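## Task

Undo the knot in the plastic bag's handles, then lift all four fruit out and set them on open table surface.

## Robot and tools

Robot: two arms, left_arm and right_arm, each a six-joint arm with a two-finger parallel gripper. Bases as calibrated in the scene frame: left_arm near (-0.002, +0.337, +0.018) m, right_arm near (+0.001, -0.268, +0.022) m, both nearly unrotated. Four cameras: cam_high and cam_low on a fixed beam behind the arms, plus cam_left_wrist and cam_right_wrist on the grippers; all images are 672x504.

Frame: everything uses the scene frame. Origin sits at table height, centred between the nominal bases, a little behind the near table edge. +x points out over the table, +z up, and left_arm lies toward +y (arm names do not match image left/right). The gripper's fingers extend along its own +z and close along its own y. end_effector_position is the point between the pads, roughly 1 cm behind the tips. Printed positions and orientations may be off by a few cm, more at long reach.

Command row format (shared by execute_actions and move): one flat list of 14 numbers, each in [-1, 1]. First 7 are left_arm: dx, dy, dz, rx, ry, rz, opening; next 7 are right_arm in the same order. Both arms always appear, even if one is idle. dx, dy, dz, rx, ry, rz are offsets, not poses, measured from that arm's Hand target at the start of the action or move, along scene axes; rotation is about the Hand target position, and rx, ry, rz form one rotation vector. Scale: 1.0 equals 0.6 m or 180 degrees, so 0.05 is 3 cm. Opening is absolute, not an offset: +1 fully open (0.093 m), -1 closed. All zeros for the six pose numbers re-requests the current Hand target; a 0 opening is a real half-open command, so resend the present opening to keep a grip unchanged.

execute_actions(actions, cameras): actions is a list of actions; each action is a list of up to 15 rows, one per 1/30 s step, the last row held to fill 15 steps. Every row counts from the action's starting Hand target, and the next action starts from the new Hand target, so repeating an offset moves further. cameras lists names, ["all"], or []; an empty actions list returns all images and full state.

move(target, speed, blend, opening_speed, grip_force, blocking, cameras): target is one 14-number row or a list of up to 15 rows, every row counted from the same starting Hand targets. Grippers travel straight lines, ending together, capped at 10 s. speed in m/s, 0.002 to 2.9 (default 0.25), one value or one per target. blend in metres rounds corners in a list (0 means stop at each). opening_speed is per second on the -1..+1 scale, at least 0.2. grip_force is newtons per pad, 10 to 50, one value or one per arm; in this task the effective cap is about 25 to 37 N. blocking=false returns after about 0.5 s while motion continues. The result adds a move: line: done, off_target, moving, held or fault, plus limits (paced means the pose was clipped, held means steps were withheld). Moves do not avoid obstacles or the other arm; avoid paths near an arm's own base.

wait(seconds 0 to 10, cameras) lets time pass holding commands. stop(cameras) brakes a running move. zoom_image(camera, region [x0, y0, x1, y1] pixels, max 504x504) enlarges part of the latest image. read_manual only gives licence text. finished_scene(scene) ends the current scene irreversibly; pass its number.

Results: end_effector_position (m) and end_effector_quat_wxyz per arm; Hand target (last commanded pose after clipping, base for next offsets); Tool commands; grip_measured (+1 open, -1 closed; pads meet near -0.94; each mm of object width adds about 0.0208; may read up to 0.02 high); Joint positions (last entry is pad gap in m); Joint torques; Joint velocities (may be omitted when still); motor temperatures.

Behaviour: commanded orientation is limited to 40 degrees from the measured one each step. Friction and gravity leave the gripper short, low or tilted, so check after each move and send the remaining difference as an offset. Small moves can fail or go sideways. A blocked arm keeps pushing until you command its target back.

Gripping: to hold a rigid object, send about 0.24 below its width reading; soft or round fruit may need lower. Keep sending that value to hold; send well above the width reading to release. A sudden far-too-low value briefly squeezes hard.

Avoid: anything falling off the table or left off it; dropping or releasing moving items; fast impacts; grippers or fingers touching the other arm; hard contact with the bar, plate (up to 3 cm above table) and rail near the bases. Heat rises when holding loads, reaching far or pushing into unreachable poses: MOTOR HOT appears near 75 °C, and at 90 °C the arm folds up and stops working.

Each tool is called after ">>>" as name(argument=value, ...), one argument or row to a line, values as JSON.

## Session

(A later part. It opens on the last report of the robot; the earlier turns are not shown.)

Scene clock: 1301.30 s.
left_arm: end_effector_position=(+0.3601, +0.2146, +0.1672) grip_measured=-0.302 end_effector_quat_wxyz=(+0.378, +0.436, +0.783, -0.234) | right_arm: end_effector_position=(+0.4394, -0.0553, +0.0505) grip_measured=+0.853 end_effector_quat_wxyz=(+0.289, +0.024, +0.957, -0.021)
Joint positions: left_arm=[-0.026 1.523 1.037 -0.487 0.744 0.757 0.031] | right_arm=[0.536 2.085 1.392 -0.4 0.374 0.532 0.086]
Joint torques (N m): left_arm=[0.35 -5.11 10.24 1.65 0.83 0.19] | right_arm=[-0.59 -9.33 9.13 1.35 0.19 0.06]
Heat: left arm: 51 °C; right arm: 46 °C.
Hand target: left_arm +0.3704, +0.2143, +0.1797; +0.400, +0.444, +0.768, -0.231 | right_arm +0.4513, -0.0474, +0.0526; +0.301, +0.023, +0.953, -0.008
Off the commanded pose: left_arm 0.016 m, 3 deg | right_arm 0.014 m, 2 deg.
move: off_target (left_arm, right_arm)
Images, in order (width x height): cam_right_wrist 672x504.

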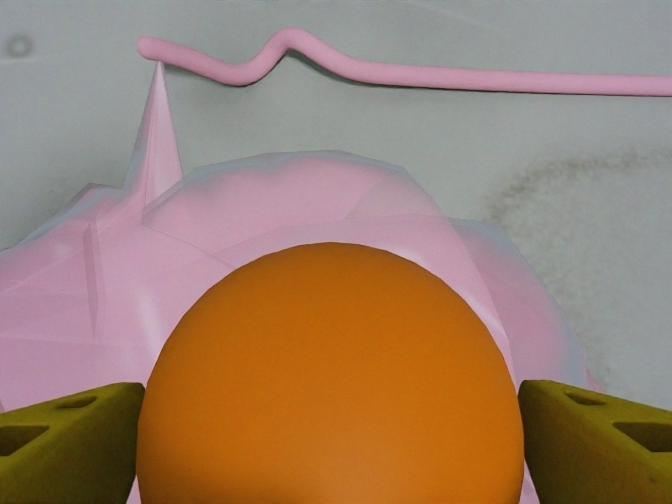

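>>> move(
  target=[
    [0, 0, 0, 0, 0, 0, -0.3, -0.0457, 0.004, 0.0693, 0, 0, 0, 0.85],
    [0, 0, 0, 0, 0, 0, -0.3, -0.0522, -0.0335, 0.074, 0, 0, 0.193, 0.85],
  ],
  speed=0.1,
  blend=[0.01, 0],
  cameras=["cam_right_wrist", "cam_left_wrist"],
)

Scene clock: 1342.77 s.
left_arm: end_effector_position=(+0.3601, +0.2146, +0.1672) grip_measured=-0.302 end_effector_quat_wxyz=(+0.378, +0.436, +0.783, -0.234) | right_arm: end_effector_position=(+0.4160, -0.0688, +0.0781) grip_measured=+0.853 end_effector_quat_wxyz=(+0.261, -0.260, +0.927, +0.074)
Joint positions: left_arm=[-0.026 1.523 1.037 -0.487 0.744 0.757 0.031] | right_arm=[0.392 1.892 1.239 -0.373 -0.041 -0.107 0.086]
Joint torques (N m): left_arm=[0.38 -5.11 10.24 1.68 0.84 0.18] | right_arm=[-0.77 -13.41 5.74 1.43 -0.13 0.06]
Motor temperatures (°C): left_arm=[22 33 53 39 23 24 22] | right_arm=[24 48 46 31 24 26 24]
Heat: left arm: 53 °C; right arm: 48 °C.
Hand target: left_arm +0.3704, +0.2143, +0.1797; +0.400, +0.444, +0.768, -0.231 | right_arm +0.4200, -0.0675, +0.0969; +0.289, -0.262, +0.917, +0.082
Off the commanded pose: left_arm 0.016 m, 3 deg | right_arm 0.019 m, 4 deg.
move: off_target (left_arm, right_arm)
Images, in order (width x height): cam_left_wrist 672x504, cam_right_wrist 672x504.

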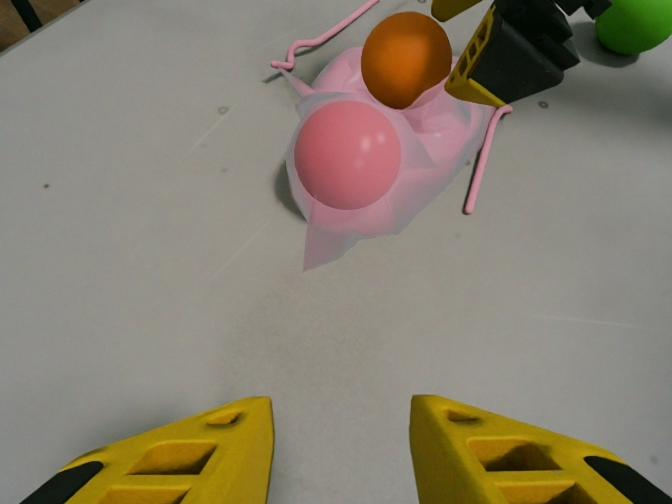

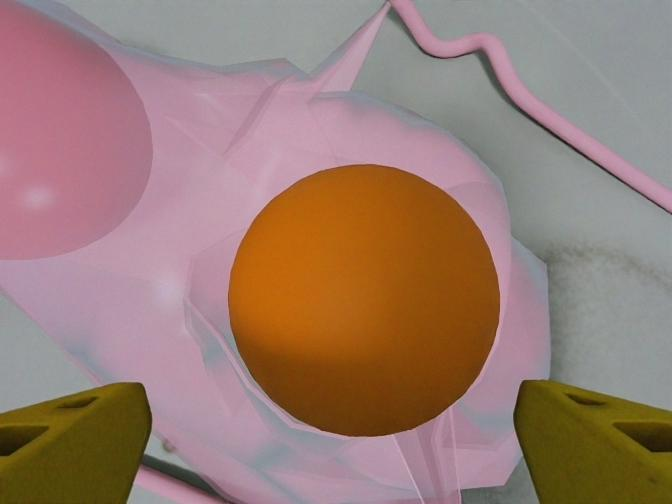

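>>> zoom_image(
  camera="cam_right_wrist",
  region=[160, 80, 580, 500],
)

Scaled by 1.200 from the camera's 672x504 image, which has a finer 960x720 frame.

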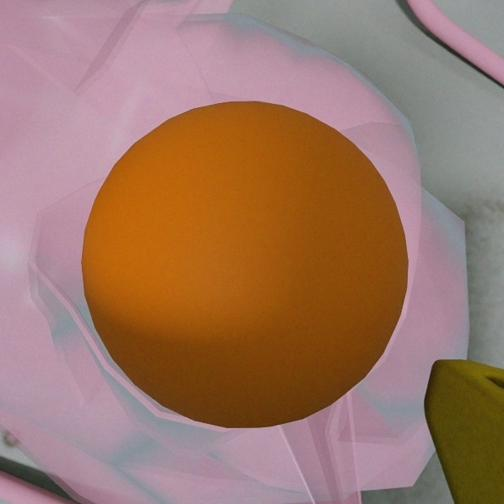

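>>> move(
  target=[
    [0, 0, 0, 0, 0, 0, -0.3, 0.0, -0.01, 0.05, 0, 0, 0.03, 0.85],
    [0, 0, 0, 0, 0, 0, -0.3, 0.0183, -0.0275, 0.025, 0, 0, 0.1667, 0.75],
  ],
  speed=0.12,
  blend=[0.01, 0],
  cameras=["cam_right_wrist"],
)

Scene clock: 1368.03 s.
left_arm: end_effector_position=(+0.3601, +0.2146, +0.1672) grip_measured=-0.302 end_effector_quat_wxyz=(+0.378, +0.436, +0.783, -0.234) | right_arm: end_effector_position=(+0.4294, -0.0851, +0.1131) grip_measured=+0.753 end_effector_quat_wxyz=(+0.266, -0.488, +0.819, +0.146)
Joint positions: left_arm=[-0.026 1.523 1.037 -0.487 0.744 0.757 0.031] | right_arm=[0.224 1.933 1.435 -0.605 -0.396 -0.717 0.081]
Joint torques (N m): left_arm=[0.32 -5.16 10.26 1.66 0.8 0.18] | right_arm=[-0.75 -8.25 9.54 0.8 -0.42 0.03]
Motor temperatures (°C): left_arm=[22 33 54 39 23 24 22] | right_arm=[24 56 43 32 24 26 24]
Heat: left arm: 54 °C; right arm: 56 °C.
Hand target: left_arm +0.3704, +0.2143, +0.1797; +0.400, +0.444, +0.768, -0.231 | right_arm +0.4310, -0.0841, +0.1119; +0.258, -0.491, +0.818, +0.155
Off the commanded pose: left_arm 0.016 m, 3 deg | right_arm 0.002 m, 1 deg.
move: off_target (left_arm)
Images, in order (width x height): cam_right_wrist 672x504.

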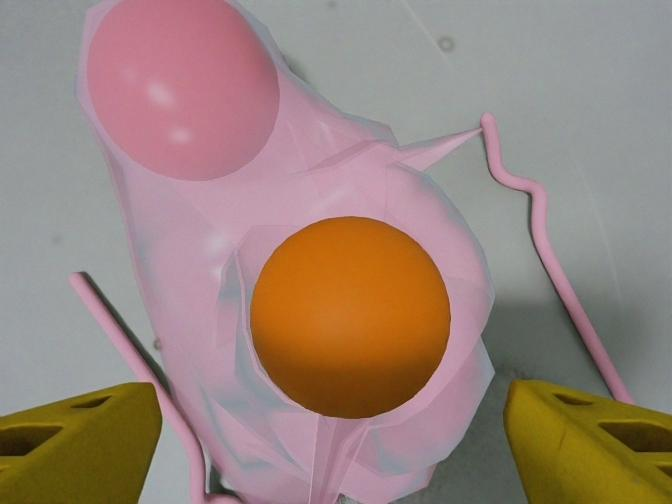

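>>> move(
  target=[0, 0, 0, 0, 0, 0, -0.3, 0.0027, 0.0128, -0.0483, 0, 0, -0.0944, 0.75],
  speed=0.1,
  cameras=["cam_right_wrist"],
)

Scene clock: 1381.90 s.
left_arm: end_effector_position=(+0.3601, +0.2146, +0.1672) grip_measured=-0.302 end_effector_quat_wxyz=(+0.378, +0.436, +0.783, -0.234) | right_arm: end_effector_position=(+0.4306, -0.0800, +0.0800) grip_measured=+0.753 end_effector_quat_wxyz=(+0.266, -0.366, +0.884, +0.118)
Joint positions: left_arm=[-0.026 1.523 1.037 -0.487 0.744 0.757 0.031] | right_arm=[0.285 1.933 1.294 -0.398 -0.243 -0.396 0.081]
Joint torques (N m): left_arm=[0.39 -5.18 10.26 1.67 0.82 0.18] | right_arm=[0.61 -10.78 5.7 1.46 -0.01 0.23]
Heat: left arm: 54 °C; right arm: 53 °C.
Hand target: left_arm +0.3704, +0.2143, +0.1797; +0.400, +0.444, +0.768, -0.231 | right_arm +0.4326, -0.0763, +0.0829; +0.278, -0.365, +0.881, +0.115
Off the commanded pose: left_arm 0.016 m, 3 deg | right_arm 0.005 m, 2 deg.
move: off_target (left_arm)
Images, in order (width x height): cam_right_wrist 672x504.

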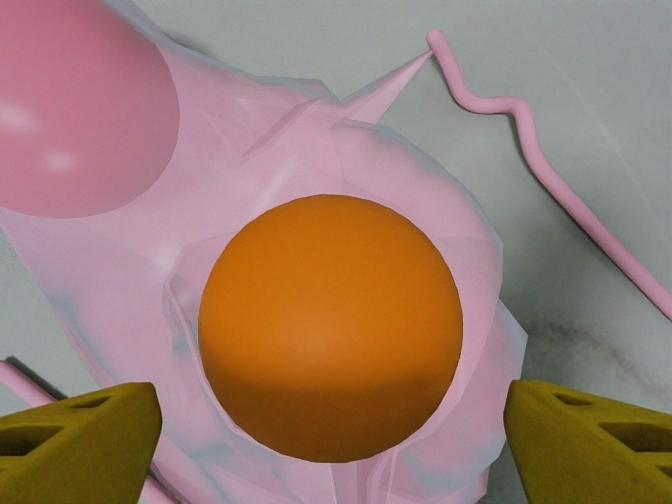

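>>> move(
  target=[0, 0, 0, 0, 0, 0, -0.3, 0.0228, 0.0247, -0.049, 0, 0, -0.0556, 0.75],
  speed=0.07,
  cameras=["cam_right_wrist"],
)

Scene clock: 1396.27 s.
left_arm: end_effector_position=(+0.3601, +0.2146, +0.1672) grip_measured=-0.302 end_effector_quat_wxyz=(+0.378, +0.436, +0.783, -0.234) | right_arm: end_effector_position=(+0.4467, -0.0652, +0.0641) grip_measured=+0.753 end_effector_quat_wxyz=(+0.288, -0.288, +0.909, +0.092)
Joint positions: left_arm=[-0.026 1.523 1.037 -0.487 0.744 0.757 0.031] | right_arm=[0.347 1.99 1.283 -0.264 -0.11 -0.195 0.081]
Joint torques (N m): left_arm=[0.36 -5.14 10.19 1.66 0.81 0.17] | right_arm=[0.66 -8.8 5.39 1.6 -0.04 0.24]
Heat: left arm: 54 °C; right arm: 52 °C.
Hand target: left_arm +0.3704, +0.2143, +0.1797; +0.400, +0.444, +0.768, -0.231 | right_arm +0.4463, -0.0615, +0.0536; +0.287, -0.286, +0.910, +0.090
Off the commanded pose: left_arm 0.016 m, 3 deg | right_arm 0.011 m, 0 deg.
move: off_target (left_arm, right_arm)
Images, in order (width x height): cam_right_wrist 672x504.

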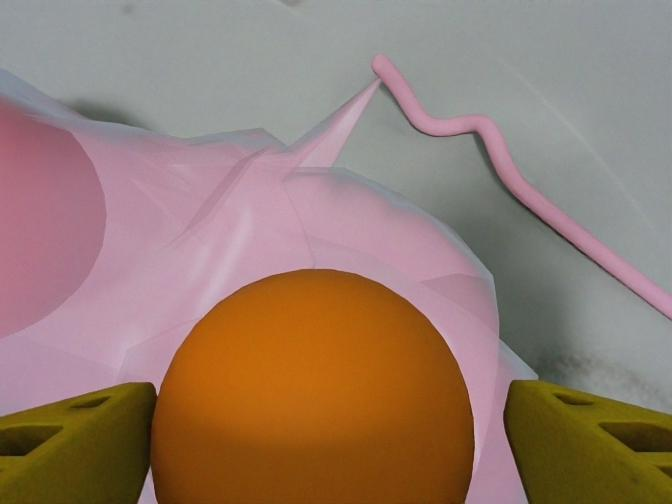

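>>> move(
  target=[0, 0, 0, 0, 0, 0, -0.3, -0.0335, -0.0177, 0.0373, 0, 0, 0.039, 0.7],
  speed=0.08,
  cameras=["cam_right_wrist"],
)

>>> zoom_image(
  camera="cam_right_wrist",
  region=[120, 130, 540, 500],
)

Scene clock: 1411.27 s.
left_arm: end_effector_position=(+0.3601, +0.2146, +0.1672) grip_measured=-0.302 end_effector_quat_wxyz=(+0.378, +0.436, +0.783, -0.234) | right_arm: end_effector_position=(+0.4333, -0.0691, +0.0645) grip_measured=+0.703 end_effector_quat_wxyz=(+0.282, -0.337, +0.892, +0.103)
Joint positions: left_arm=[-0.026 1.523 1.037 -0.487 0.744 0.757 0.031] | right_arm=[0.328 1.955 1.239 -0.276 -0.174 -0.305 0.079]
Joint torques (N m): left_arm=[0.43 -5.14 10.24 1.65 0.82 0.16] | right_arm=[-0.7 -13.65 5.7 0.97 -0.25 0.01]
Motor temperatures (°C): left_arm=[22 32 54 39 23 24 22] | right_arm=[24 51 41 32 24 26 24]
Heat: left arm: 54 °C; right arm: 51 °C.
Hand target: left_arm +0.3704, +0.2143, +0.1797; +0.400, +0.444, +0.768, -0.231 | right_arm +0.4262, -0.0722, +0.0758; +0.281, -0.341, +0.890, +0.107
Off the commanded pose: left_arm 0.016 m, 3 deg | right_arm 0.014 m, 1 deg.
move: off_target (left_arm, right_arm)
Images, in order (width x height): cam_right_wrist 672x504.

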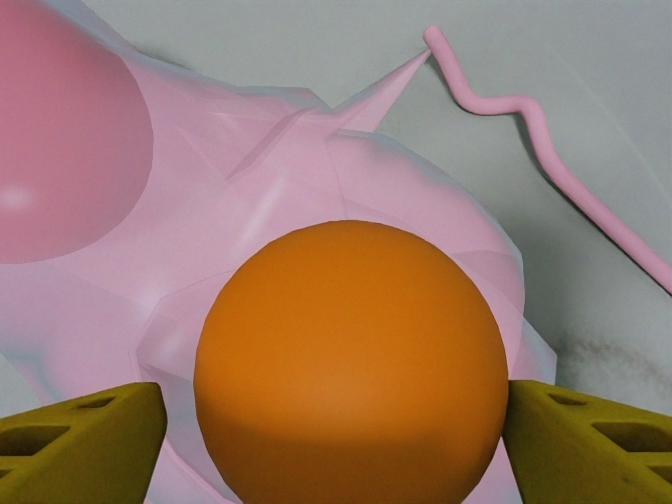

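Scaled by 1.200 from the camera's 672x504 image, which has a finer 960x720 frame.

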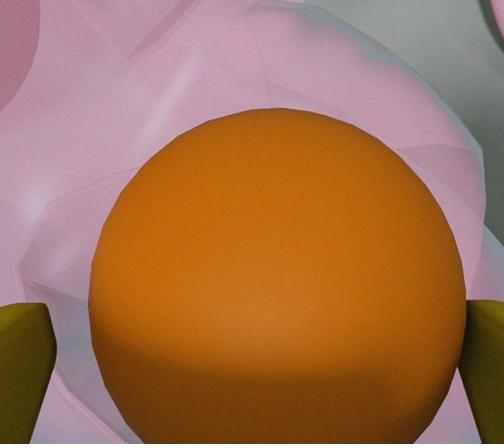

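>>> move(
  target=[0, 0, 0, 0, 0, 0, -0.3, 0.0187, 0.0048, -0.0547, 0, 0, 0.0444, 0.75],
  speed=0.07,
  cameras=["cam_right_wrist"],
)

>>> zoom_image(
  camera="cam_right_wrist",
  region=[120, 130, 540, 500],
)

Scene clock: 1423.40 s.
left_arm: end_effector_position=(+0.3601, +0.2146, +0.1672) grip_measured=-0.302 end_effector_quat_wxyz=(+0.378, +0.436, +0.783, -0.234) | right_arm: end_effector_position=(+0.4290, -0.0725, +0.0416) grip_measured=+0.747 end_effector_quat_wxyz=(+0.264, -0.398, +0.870, +0.123)
Joint positions: left_arm=[-0.026 1.523 1.037 -0.487 0.744 0.757 0.031] | right_arm=[0.292 2.011 1.239 -0.276 -0.266 -0.458 0.081]
Joint torques (N m): left_arm=[0.4 -5.22 10.25 1.67 0.83 0.18] | right_arm=[-0.7 -8.81 8.8 1.27 -0.33 0]
Motor temperatures (°C): left_arm=[22 32 54 39 23 24 22] | right_arm=[24 56 41 31 24 26 24]
Heat: left arm: 54 °C; right arm: 56 °C.
Hand target: left_arm +0.3704, +0.2143, +0.1797; +0.400, +0.444, +0.768, -0.231 | right_arm +0.4375, -0.0694, +0.0431; +0.273, -0.403, +0.864, +0.127
Off the commanded pose: left_arm 0.016 m, 3 deg | right_arm 0.009 m, 1 deg.
move: off_target (left_arm)
Images, in order (width x height): cam_right_wrist 672x504.

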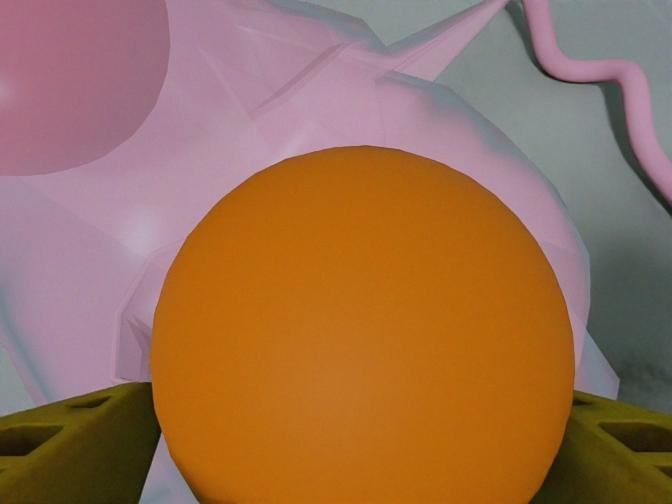

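Scaled by 1.200 from the camera's 672x504 image, which has a finer 960x720 frame.

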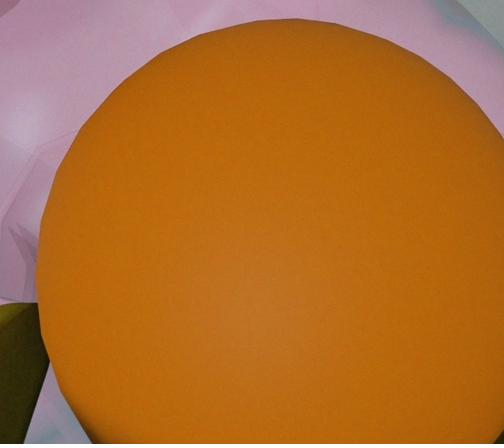

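>>> zoom_image(
  camera="cam_right_wrist",
  region=[470, 180, 672, 440],
)

>>> zoom_image(
  camera="cam_right_wrist",
  region=[60, 220, 260, 504],
)

Scaled by 1.938 from the camera's 672x504 image, which has a finer 960x720 frame.

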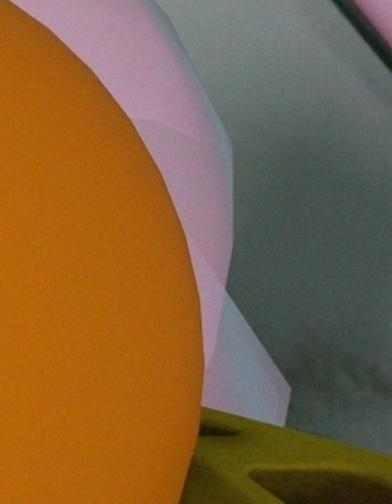

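Scaled by 1.775 from the camera's 672x504 image, which has a finer 960x720 frame.

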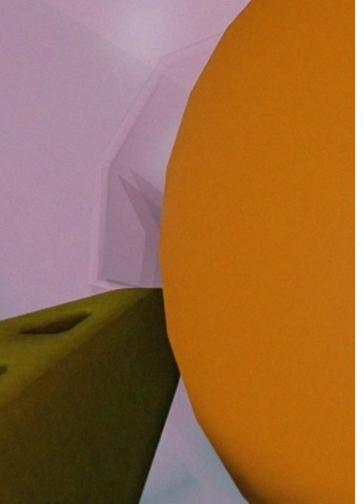

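>>> move(
  target=[
    [0, 0, 0, 0, 0, 0, -0.3, -0.0167, -0.0133, 0.0833, 0, 0, 0.02, 0.75],
    [0, 0, 0, 0, 0, 0, -0.3, -0.0113, -0.0403, 0.1023, 0, 0, 0.0833, 0.75],
  ],
  speed=0.12,
  blend=[0.01, 0],
  cameras=["cam_right_wrist"],
)

>>> zoom_image(
  camera="cam_right_wrist",
  region=[180, 150, 520, 490],
)

Scene clock: 1446.77 s.
left_arm: end_effector_position=(+0.3601, +0.2146, +0.1672) grip_measured=-0.302 end_effector_quat_wxyz=(+0.378, +0.436, +0.783, -0.234) | right_arm: end_effector_position=(+0.4285, -0.0947, +0.0986) grip_measured=+0.747 end_effector_quat_wxyz=(+0.253, -0.508, +0.808, +0.155)
Joint positions: left_arm=[-0.026 1.523 1.037 -0.487 0.744 0.757 0.031] | right_arm=[0.192 1.969 1.438 -0.625 -0.43 -0.801 0.081]
Joint torques (N m): left_arm=[0.35 -5.08 10.32 1.66 0.81 0.17] | right_arm=[-0.58 -9.84 9.43 0.69 -0.47 -0.01]
Motor temperatures (°C): left_arm=[22 32 55 39 23 24 22] | right_arm=[24 52 43 31 25 26 24]
Heat: left arm: 55 °C; right arm: 52 °C.
Hand target: left_arm +0.3704, +0.2143, +0.1797; +0.400, +0.444, +0.768, -0.231 | right_arm +0.4307, -0.0934, +0.1045; +0.254, -0.512, +0.805, +0.161
Off the commanded pose: left_arm 0.016 m, 3 deg | right_arm 0.006 m, 1 deg.
move: off_target (left_arm)
Images, in order (width x height): cam_right_wrist 672x504.

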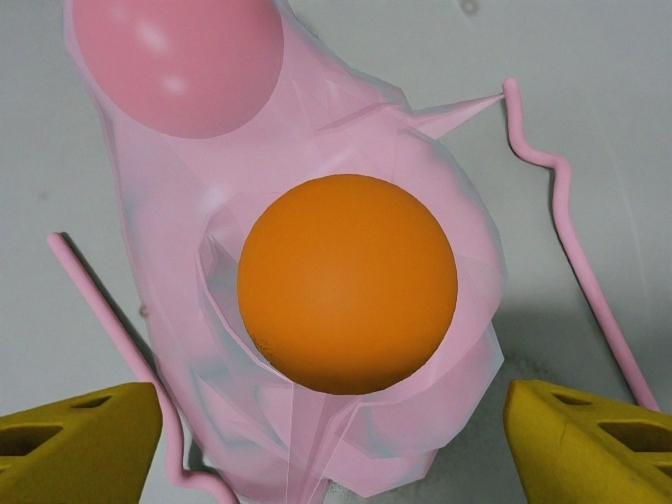

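Scaled by 1.482 from the camera's 672x504 image, which has a finer 960x720 frame.

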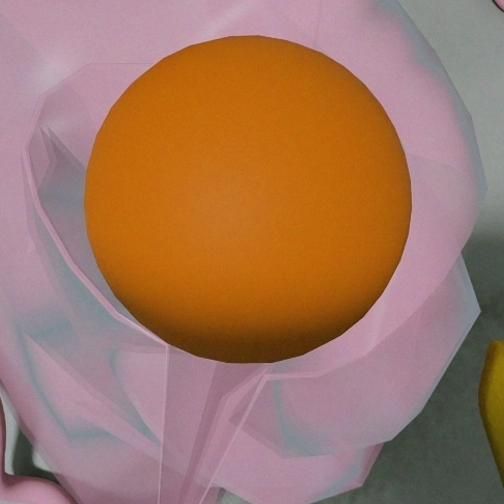

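>>> move(
  target=[0, 0, 0, 0, 0, 0, -0.3, 0.0195, 0.0282, -0.0637, 0, 0, 0, 0.8],
  speed=0.08,
  cameras=["cam_right_wrist"],
)

Scene clock: 1456.50 s.
left_arm: end_effector_position=(+0.3601, +0.2146, +0.1672) grip_measured=-0.302 end_effector_quat_wxyz=(+0.378, +0.436, +0.783, -0.234) | right_arm: end_effector_position=(+0.4345, -0.0836, +0.0667) grip_measured=+0.797 end_effector_quat_wxyz=(+0.243, -0.511, +0.808, +0.161)
Joint positions: left_arm=[-0.026 1.523 1.037 -0.487 0.744 0.757 0.031] | right_arm=[0.211 2.056 1.438 -0.556 -0.431 -0.791 0.083]
Joint torques (N m): left_arm=[0.38 -5.18 10.15 1.66 0.82 0.17] | right_arm=[0.62 -9.35 8.21 1.22 -0.38 0.24]
Motor temperatures (°C): left_arm=[22 32 55 39 23 24 22] | right_arm=[24 52 44 31 25 26 24]
Heat: left arm: 55 °C; right arm: 52 °C.
Hand target: left_arm +0.3704, +0.2143, +0.1797; +0.400, +0.444, +0.768, -0.231 | right_arm +0.4423, -0.0765, +0.0663; +0.254, -0.512, +0.805, +0.161
Off the commanded pose: left_arm 0.016 m, 3 deg | right_arm 0.011 m, 1 deg.
move: off_target (left_arm, right_arm)
Images, in order (width x height): cam_right_wrist 672x504.

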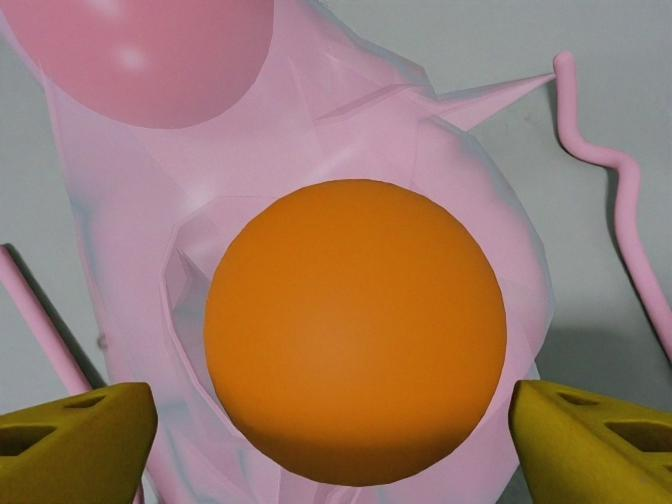

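>>> move(
  target=[
    [0, 0, 0, 0, 0, 0, -0.3, 0.0185, -0.002, 0.0, 0, 0, 0, 0.8],
    [0, 0, 0, 0, 0, 0, -0.3, 0.025, 0.0253, -0.0247, 0, 0, 0, 0.8],
  ],
  speed=0.06,
  blend=[0.003, 0],
  cameras=["cam_right_wrist"],
)

>>> zoom_image(
  camera="cam_right_wrist",
  region=[60, 130, 640, 504],
)

Scene clock: 1467.03 s.
left_arm: end_effector_position=(+0.3601, +0.2146, +0.1672) grip_measured=-0.302 end_effector_quat_wxyz=(+0.378, +0.436, +0.783, -0.234) | right_arm: end_effector_position=(+0.4459, -0.0676, +0.0505) grip_measured=+0.797 end_effector_quat_wxyz=(+0.240, -0.512, +0.808, +0.167)
Joint positions: left_arm=[-0.026 1.523 1.037 -0.487 0.744 0.757 0.031] | right_arm=[0.236 2.138 1.497 -0.53 -0.43 -0.766 0.083]
Joint torques (N m): left_arm=[0.38 -5.01 10.22 1.66 0.8 0.17] | right_arm=[0.36 -9.69 9.09 1.18 -0.25 0.24]
Motor temperatures (°C): left_arm=[22 32 55 39 23 24 22] | right_arm=[24 52 45 31 25 26 24]
Heat: left arm: 55 °C; right arm: 52 °C.
Hand target: left_arm +0.3704, +0.2143, +0.1797; +0.400, +0.444, +0.768, -0.231 | right_arm +0.4574, -0.0613, +0.0515; +0.254, -0.512, +0.805, +0.161
Off the commanded pose: left_arm 0.016 m, 3 deg | right_arm 0.013 m, 2 deg.
move: off_target (left_arm, right_arm)
Images, in order (width x height): cam_right_wrist 672x504.

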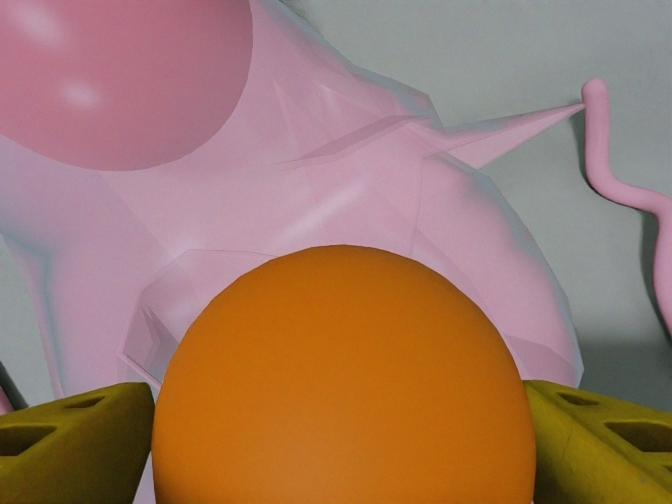

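Region (60, 130, 640, 504) is 580x374 pixels. A region can be at most 504 by 504 pixels.

>>> zoom_image(
  camera="cam_right_wrist",
  region=[60, 230, 300, 504],
)

Scaled by 1.839 from the camera's 672x504 image, which has a finer 960x720 frame.

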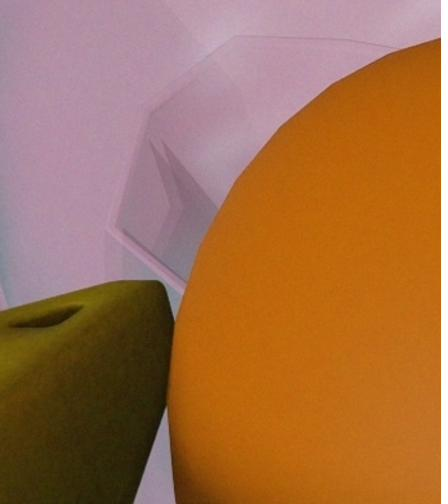

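>>> move(
  target=[
    [0, 0, 0, 0, 0, 0, -0.3, -0.0333, -0.04, 0.075, 0, 0, -0.01, 0.8],
    [0, 0, 0, 0, 0, 0, -0.3, -0.049, -0.0512, 0.0708, 0, 0, -0.0833, 0.8],
  ],
  speed=0.1,
  blend=[0.01, 0],
  cameras=["cam_right_wrist"],
)

>>> zoom_image(
  camera="cam_right_wrist",
  region=[160, 130, 540, 500],
)

Scene clock: 1483.97 s.
left_arm: end_effector_position=(+0.3601, +0.2146, +0.1672) grip_measured=-0.302 end_effector_quat_wxyz=(+0.378, +0.436, +0.783, -0.234) | right_arm: end_effector_position=(+0.4242, -0.0959, +0.0756) grip_measured=+0.797 end_effector_quat_wxyz=(+0.244, -0.402, +0.872, +0.135)
Joint positions: left_arm=[-0.026 1.523 1.037 -0.487 0.744 0.757 0.031] | right_arm=[0.23 1.942 1.31 -0.475 -0.317 -0.521 0.083]
Joint torques (N m): left_arm=[0.35 -5.18 10.21 1.65 0.82 0.17] | right_arm=[0.87 -13.78 5.52 1.3 -0.12 0.22]
Motor temperatures (°C): left_arm=[22 32 55 39 23 24 22] | right_arm=[24 54 43 31 25 26 24]
Heat: left arm: 55 °C; right arm: 54 °C.
Hand target: left_arm +0.3704, +0.2143, +0.1797; +0.400, +0.444, +0.768, -0.231 | right_arm +0.4279, -0.0921, +0.0938; +0.273, -0.403, +0.865, +0.127
Off the commanded pose: left_arm 0.016 m, 3 deg | right_arm 0.019 m, 4 deg.
move: off_target (left_arm, right_arm)
Images, in order (width x height): cam_right_wrist 672x504.

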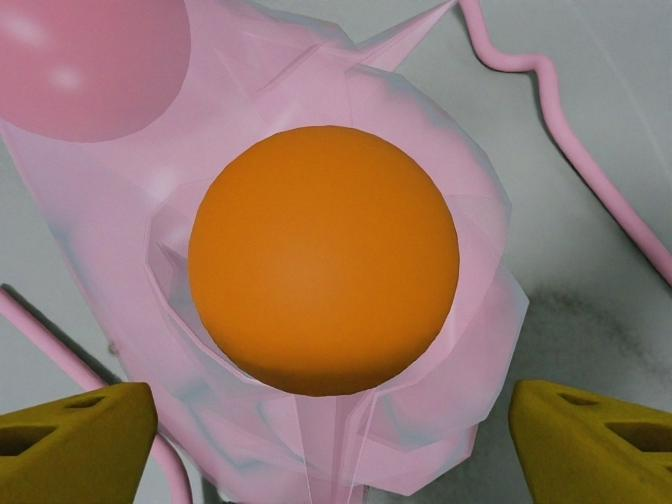

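Scaled by 1.326 from the camera's 672x504 image, which has a finer 960x720 frame.

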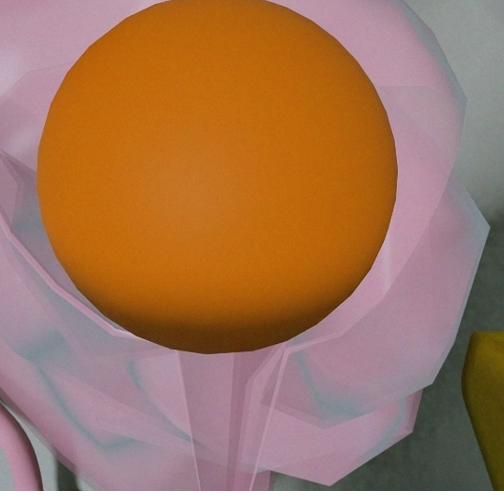

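>>> move(
  target=[0, 0, 0, 0, 0, 0, -0.3, 0.0218, 0.0343, -0.0513, 0, 0, 0, 0.8],
  speed=0.07,
  cameras=["cam_right_wrist"],
)

>>> zoom_image(
  camera="cam_right_wrist",
  region=[100, 130, 580, 500],
)

Scene clock: 1502.87 s.
left_arm: end_effector_position=(+0.3601, +0.2146, +0.1672) grip_measured=-0.302 end_effector_quat_wxyz=(+0.378, +0.436, +0.783, -0.234) | right_arm: end_effector_position=(+0.4349, -0.0764, +0.0656) grip_measured=+0.797 end_effector_quat_wxyz=(+0.264, -0.404, +0.866, +0.131)
Joint positions: left_arm=[-0.026 1.523 1.037 -0.487 0.744 0.757 0.031] | right_arm=[0.27 1.987 1.31 -0.377 -0.296 -0.486 0.083]
Joint torques (N m): left_arm=[0.36 -5.09 10.24 1.68 0.81 0.17] | right_arm=[0.76 -8.99 7.2 1.45 -0.11 0.23]
Motor temperatures (°C): left_arm=[22 32 55 39 23 24 22] | right_arm=[24 59 43 31 24 26 24]
Heat: left arm: 55 °C; right arm: 59 °C.
Hand target: left_arm +0.3704, +0.2143, +0.1797; +0.400, +0.444, +0.768, -0.231 | right_arm +0.4410, -0.0716, +0.0631; +0.273, -0.403, +0.864, +0.127
Off the commanded pose: left_arm 0.016 m, 3 deg | right_arm 0.008 m, 1 deg.
move: off_target (left_arm)
Images, in order (width x height): cam_right_wrist 672x504.

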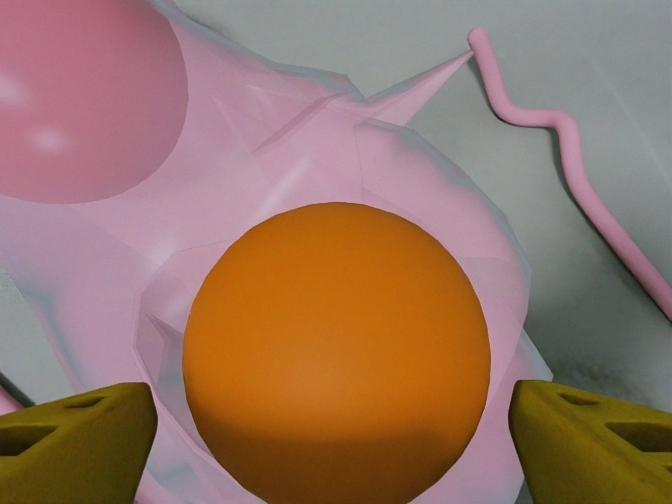

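Scaled by 1.050 from the camera's 672x504 image, which has a finer 960x720 frame.

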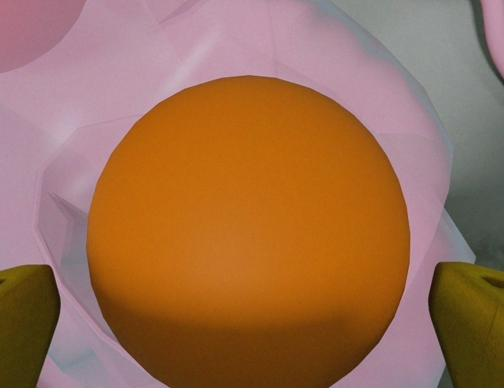

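>>> move(
  target=[0, 0, 0, 0, 0, 0, -0.3, 0.0158, 0.0175, -0.0275, 0, 0, 0, 0.78],
  speed=0.06,
  cameras=["cam_right_wrist"],
)

>>> zoom_image(
  camera="cam_right_wrist",
  region=[60, 240, 300, 504],
)

>>> zoom_image(
  camera="cam_right_wrist",
  region=[420, 240, 660, 504],
)

Scene clock: 1517.93 s.
left_arm: end_effector_position=(+0.3601, +0.2146, +0.1672) grip_measured=-0.302 end_effector_quat_wxyz=(+0.378, +0.436, +0.783, -0.234) | right_arm: end_effector_position=(+0.4385, -0.0685, +0.0441) grip_measured=+0.782 end_effector_quat_wxyz=(+0.257, -0.403, +0.869, +0.132)
Joint positions: left_arm=[-0.026 1.523 1.037 -0.487 0.744 0.757 0.031] | right_arm=[0.286 2.052 1.318 -0.333 -0.288 -0.471 0.083]
Joint torques (N m): left_arm=[0.43 -5.08 10.28 1.66 0.82 0.17] | right_arm=[0.61 -9.05 9.05 1.37 -0.11 0.24]
Motor temperatures (°C): left_arm=[22 32 55 39 23 24 22] | right_arm=[24 57 43 32 24 26 24]
Heat: left arm: 55 °C; right arm: 57 °C.
Hand target: left_arm +0.3704, +0.2143, +0.1797; +0.400, +0.444, +0.768, -0.231 | right_arm +0.4506, -0.0611, +0.0467; +0.273, -0.403, +0.864, +0.127
Off the commanded pose: left_arm 0.016 m, 3 deg | right_arm 0.014 m, 2 deg.
move: off_target (left_arm, right_arm)
Images, in order (width x height): cam_right_wrist 672x504.

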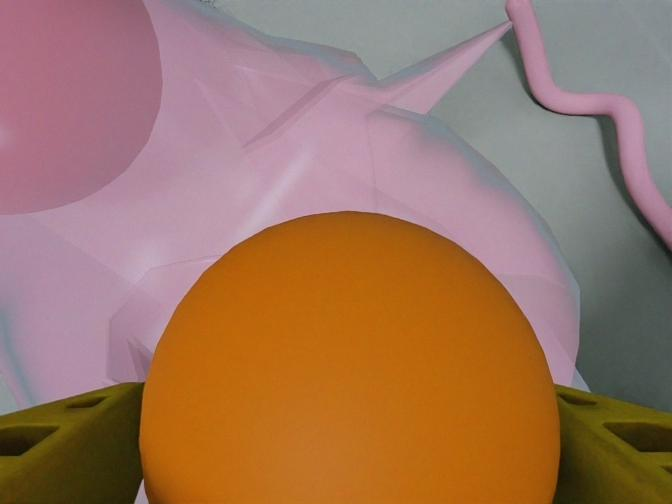

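Scaled by 1.909 from the camera's 672x504 image, which has a finer 960x720 frame.

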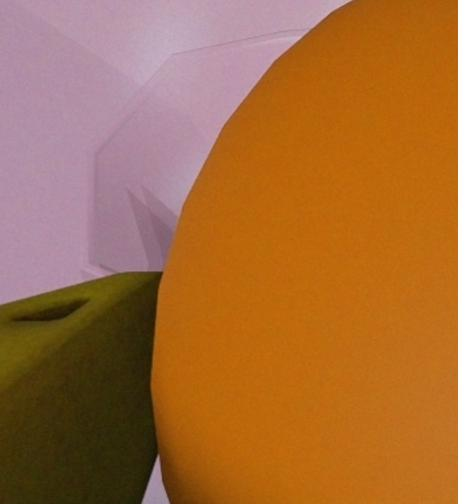

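Scaled by 1.909 from the camera's 672x504 image, which has a finer 960x720 frame.

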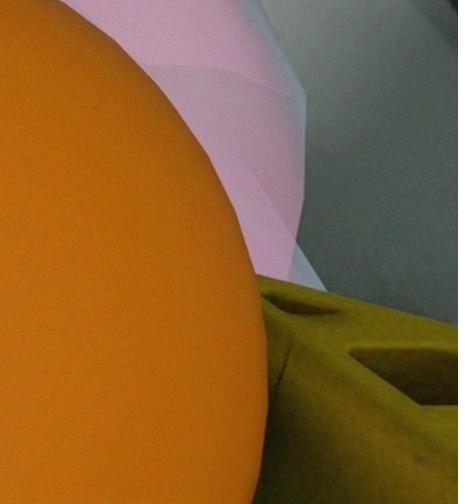

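>>> move(
  target=[0, 0, 0, 0, 0, 0, -0.3, 0.0075, 0.007, 0.0117, 0, 0, 0, 0.78],
  speed=0.05,
  cameras=["cam_right_wrist"],
)

>>> zoom_image(
  camera="cam_right_wrist",
  region=[60, 240, 300, 504],
)

>>> zoom_image(
  camera="cam_right_wrist",
  region=[420, 240, 660, 504],
)

Scene clock: 1527.83 s.
left_arm: end_effector_position=(+0.3601, +0.2146, +0.1672) grip_measured=-0.302 end_effector_quat_wxyz=(+0.378, +0.436, +0.783, -0.234) | right_arm: end_effector_position=(+0.4499, -0.0621, +0.0552) grip_measured=+0.782 end_effector_quat_wxyz=(+0.273, -0.404, +0.864, +0.130)
Joint positions: left_arm=[-0.026 1.523 1.037 -0.487 0.744 0.757 0.031] | right_arm=[0.292 2.059 1.361 -0.333 -0.284 -0.466 0.083]
Joint torques (N m): left_arm=[0.38 -5.27 10.22 1.68 0.81 0.17] | right_arm=[0.54 -9.17 9.01 1.15 -0.06 0.19]
Motor temperatures (°C): left_arm=[22 32 55 39 23 24 22] | right_arm=[24 54 43 31 24 26 24]
Heat: left arm: 55 °C; right arm: 54 °C.
Hand target: left_arm +0.3704, +0.2143, +0.1797; +0.400, +0.444, +0.768, -0.231 | right_arm +0.4550, -0.0567, +0.0536; +0.273, -0.403, +0.864, +0.127
Off the commanded pose: left_arm 0.016 m, 3 deg | right_arm 0.008 m, 0 deg.
move: off_target (left_arm)
Images, in order (width x height): cam_right_wrist 672x504.

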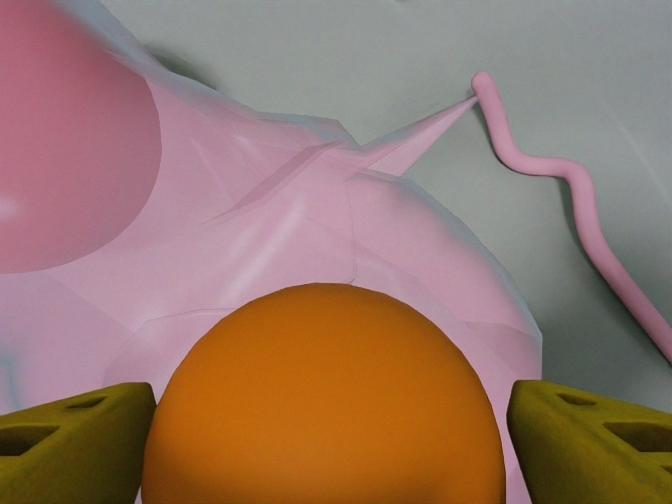

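Scaled by 1.909 from the camera's 672x504 image, which has a finer 960x720 frame.

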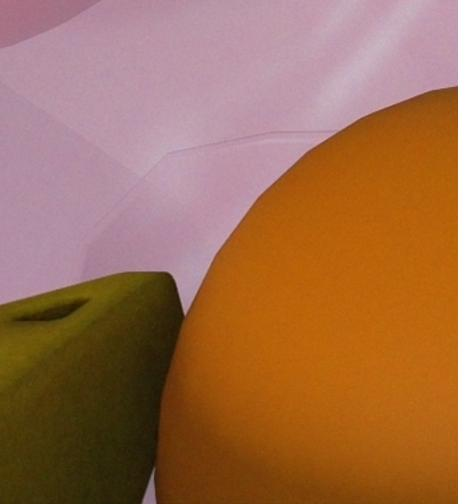

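Scaled by 1.909 from the camera's 672x504 image, which has a finer 960x720 frame.

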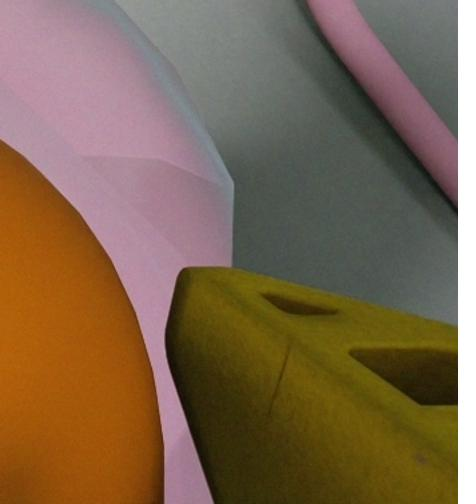

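>>> move(
  target=[0, 0, 0, 0, 0, 0, -0.3, -0.0185, -0.015, -0.006, 0, 0, 0, 0.78],
  speed=0.05,
  cameras=["cam_right_wrist"],
)

>>> zoom_image(
  camera="cam_right_wrist",
  region=[60, 240, 300, 504],
)

>>> zoom_image(
  camera="cam_right_wrist",
  region=[420, 240, 660, 504],
)

Scene clock: 1538.07 s.
left_arm: end_effector_position=(+0.3601, +0.2146, +0.1672) grip_measured=-0.302 end_effector_quat_wxyz=(+0.378, +0.436, +0.783, -0.234) | right_arm: end_effector_position=(+0.4398, -0.0654, +0.0436) grip_measured=+0.782 end_effector_quat_wxyz=(+0.257, -0.403, +0.868, +0.131)
Joint positions: left_arm=[-0.026 1.523 1.037 -0.487 0.744 0.757 0.031] | right_arm=[0.292 2.059 1.326 -0.331 -0.284 -0.465 0.083]
Joint torques (N m): left_arm=[0.38 -5.15 10.24 1.66 0.81 0.19] | right_arm=[-0.55 -12.21 5.56 1.37 -0.11 0.09]
Motor temperatures (°C): left_arm=[22 32 56 39 23 24 22] | right_arm=[24 53 43 31 24 26 24]
Heat: left arm: 56 °C; right arm: 53 °C.
Hand target: left_arm +0.3704, +0.2143, +0.1797; +0.400, +0.444, +0.768, -0.231 | right_arm +0.4439, -0.0657, +0.0500; +0.273, -0.403, +0.864, +0.127
Off the commanded pose: left_arm 0.016 m, 3 deg | right_arm 0.008 m, 2 deg.
move: off_target (left_arm)
Images, in order (width x height): cam_right_wrist 672x504.

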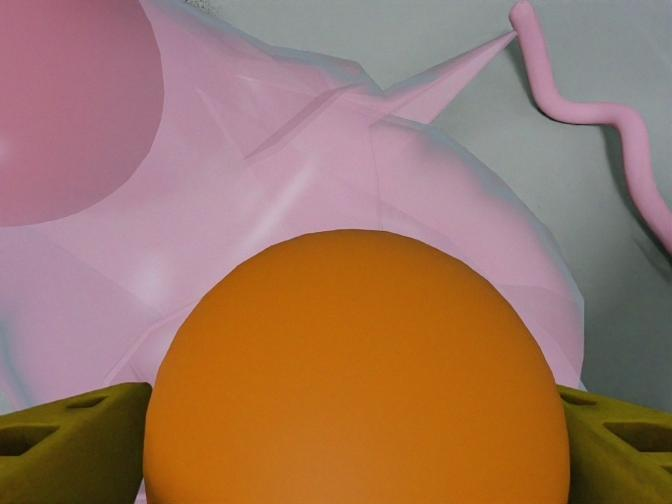

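Scaled by 1.909 from the camera's 672x504 image, which has a finer 960x720 frame.

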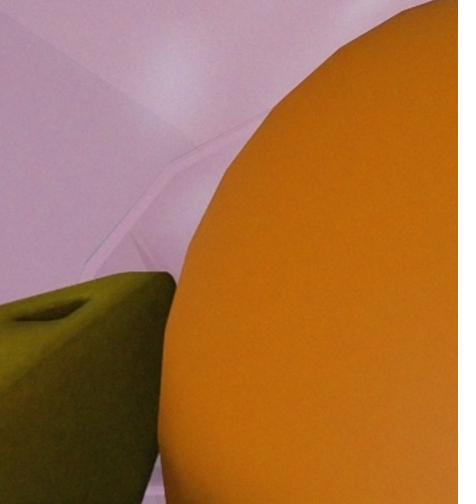

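Scaled by 1.909 from the camera's 672x504 image, which has a finer 960x720 frame.

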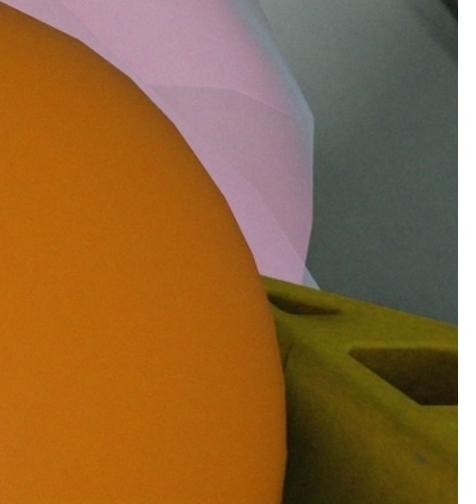

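>>> move(
  target=[
    [0,0,0,0,0,0,-0.3,0,0,0,0,0,0,0.5],
    [0,0,0,0,0,0,-0.3,0,0,0,0,0,0,0.15],
  ],
  opening_speed=1.0,
  cameras=["cam_high","cam_right_wrist"],
)

Scene clock: 1555.13 s.
left_arm: end_effector_position=(+0.3601, +0.2146, +0.1672) grip_measured=-0.302 end_effector_quat_wxyz=(+0.378, +0.436, +0.783, -0.234) | right_arm: end_effector_position=(+0.4398, -0.0654, +0.0436) grip_measured=+0.338 end_effector_quat_wxyz=(+0.257, -0.403, +0.868, +0.131)
Joint positions: left_arm=[-0.026 1.523 1.037 -0.487 0.744 0.757 0.031] | right_arm=[0.292 2.059 1.326 -0.331 -0.284 -0.465 0.061]
Joint torques (N m): left_arm=[0.43 -5.16 10.22 1.66 0.81 0.16] | right_arm=[-0.55 -12.29 5.57 1.36 -0.12 0.12]
Motor temperatures (°C): left_arm=[22 32 56 39 23 24 22] | right_arm=[24 55 43 32 24 26 24]
Heat: left arm: 56 °C; right arm: 55 °C.
Hand target: left_arm +0.3704, +0.2143, +0.1797; +0.400, +0.444, +0.768, -0.231 | right_arm +0.4439, -0.0657, +0.0500; +0.273, -0.403, +0.864, +0.127
Off the commanded pose: left_arm 0.016 m, 3 deg | right_arm 0.008 m, 2 deg.
move: off_target (left_arm)
Images, in order (width x height): cam_high 672x504, cam_right_wrist 672x504.

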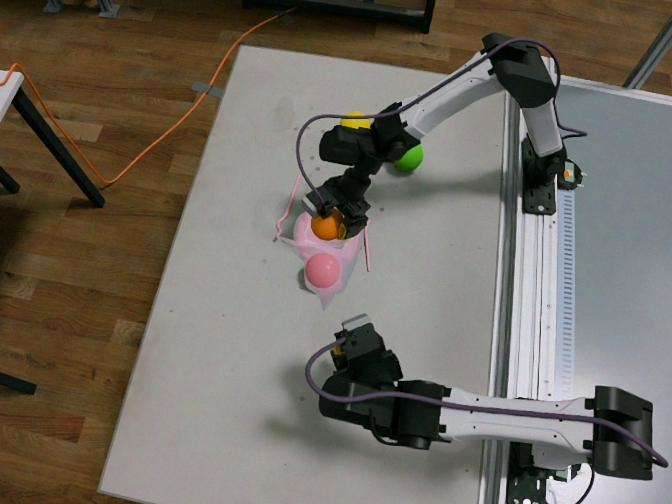

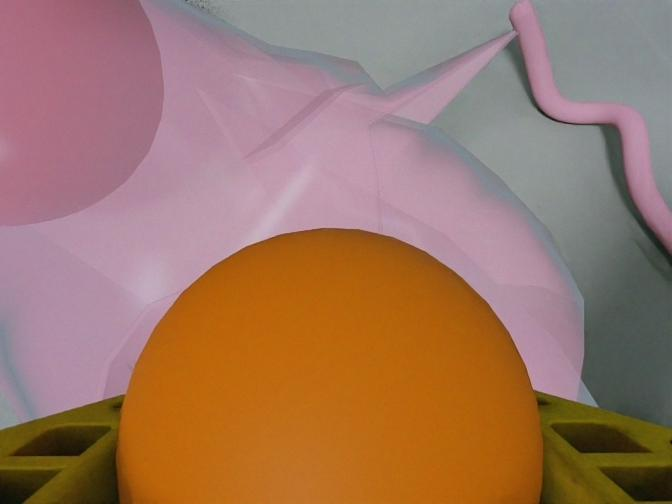

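>>> move(
  target=[
    [0,0,0,0,0,0,-0.3,0,0,0.1,0,0,0,0.15],
  ],
  speed=0.12,
  cameras=["cam_high","cam_right_wrist"],
)

Scene clock: 1559.27 s.
left_arm: end_effector_position=(+0.3601, +0.2146, +0.1672) grip_measured=-0.302 end_effector_quat_wxyz=(+0.378, +0.436, +0.783, -0.234) | right_arm: end_effector_position=(+0.4401, -0.0663, +0.0860) grip_measured=+0.338 end_effector_quat_wxyz=(+0.255, -0.403, +0.869, +0.131)
Joint positions: left_arm=[-0.026 1.523 1.037 -0.487 0.744 0.757 0.031] | right_arm=[0.292 1.997 1.418 -0.49 -0.284 -0.465 0.061]
Joint torques (N m): left_arm=[0.36 -5.15 10.26 1.66 0.82 0.19] | right_arm=[0.01 -13.86 9.22 0.88 -0.12 0.13]
Motor temperatures (°C): left_arm=[22 32 56 39 23 24 22] | right_arm=[24 56 42 32 24 26 24]
Heat: left arm: 56 °C; right arm: 56 °C.
Hand target: left_arm +0.3704, +0.2143, +0.1797; +0.400, +0.444, +0.768, -0.231 | right_arm +0.4439, -0.0657, +0.1101; +0.273, -0.403, +0.864, +0.127
Off the commanded pose: left_arm 0.016 m, 3 deg | right_arm 0.024 m, 2 deg.
move: off_target (left_arm, right_arm)
Images, in order (width x height): cam_high 672x504, cam_right_wrist 672x504.

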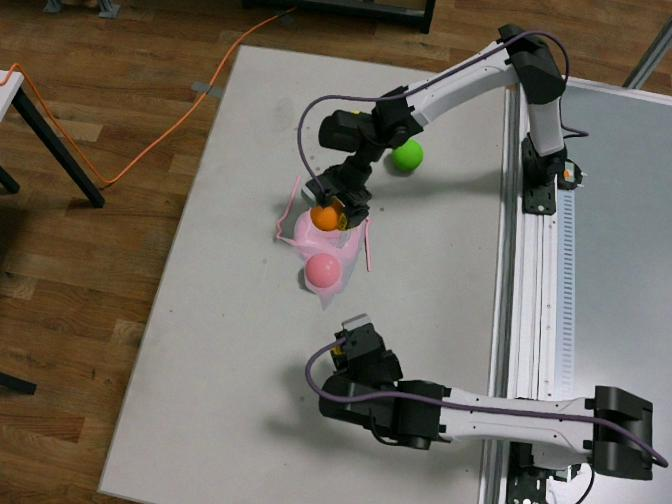

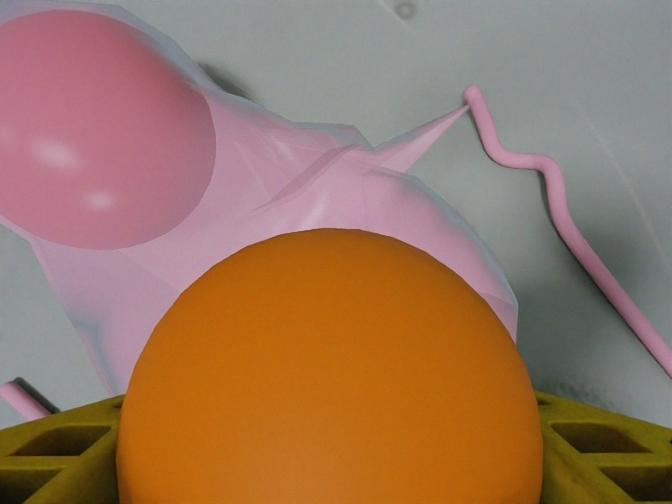

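>>> move(
  target=[
    [0,0,0,0,0,0,-0.3,0,0,0.1,0,0,0,0.15],
  ],
  speed=0.15,
  cameras=["cam_high","cam_right_wrist"],
)

Scene clock: 1563.30 s.
left_arm: end_effector_position=(+0.3601, +0.2146, +0.1672) grip_measured=-0.302 end_effector_quat_wxyz=(+0.378, +0.436, +0.783, -0.234) | right_arm: end_effector_position=(+0.4440, -0.0663, +0.1469) grip_measured=+0.338 end_effector_quat_wxyz=(+0.257, -0.403, +0.869, +0.131)
Joint positions: left_arm=[-0.026 1.523 1.037 -0.487 0.744 0.757 0.031] | right_arm=[0.292 1.956 1.607 -0.716 -0.284 -0.465 0.061]
Joint torques (N m): left_arm=[0.38 -5.01 10.13 1.67 0.8 0.17] | right_arm=[0.1 -13.5 9.47 0.9 -0.1 0.18]
Motor temperatures (°C): left_arm=[22 32 56 39 23 24 22] | right_arm=[24 57 43 31 24 26 24]
Heat: left arm: 56 °C; right arm: 57 °C.
Hand target: left_arm +0.3704, +0.2143, +0.1797; +0.400, +0.444, +0.768, -0.231 | right_arm +0.4439, -0.0657, +0.1702; +0.273, -0.403, +0.864, +0.127
Off the commanded pose: left_arm 0.016 m, 3 deg | right_arm 0.023 m, 2 deg.
move: off_target (left_arm, right_arm)
Images, in order (width x height): cam_high 672x504, cam_right_wrist 672x504.

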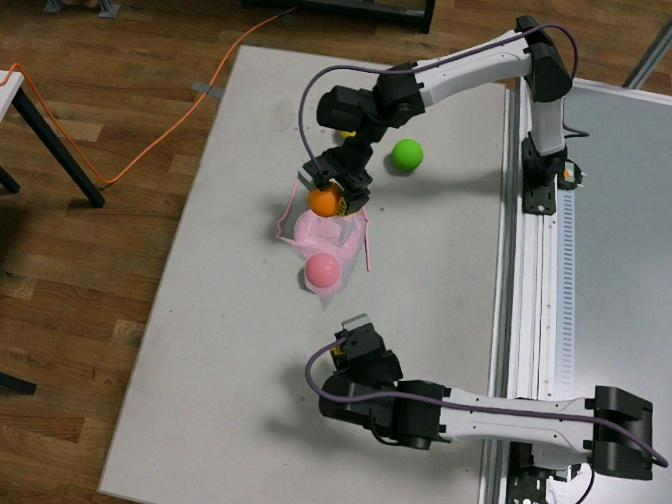

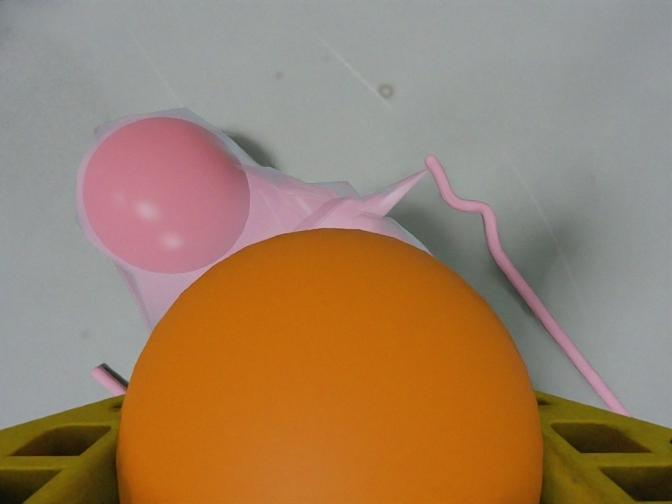

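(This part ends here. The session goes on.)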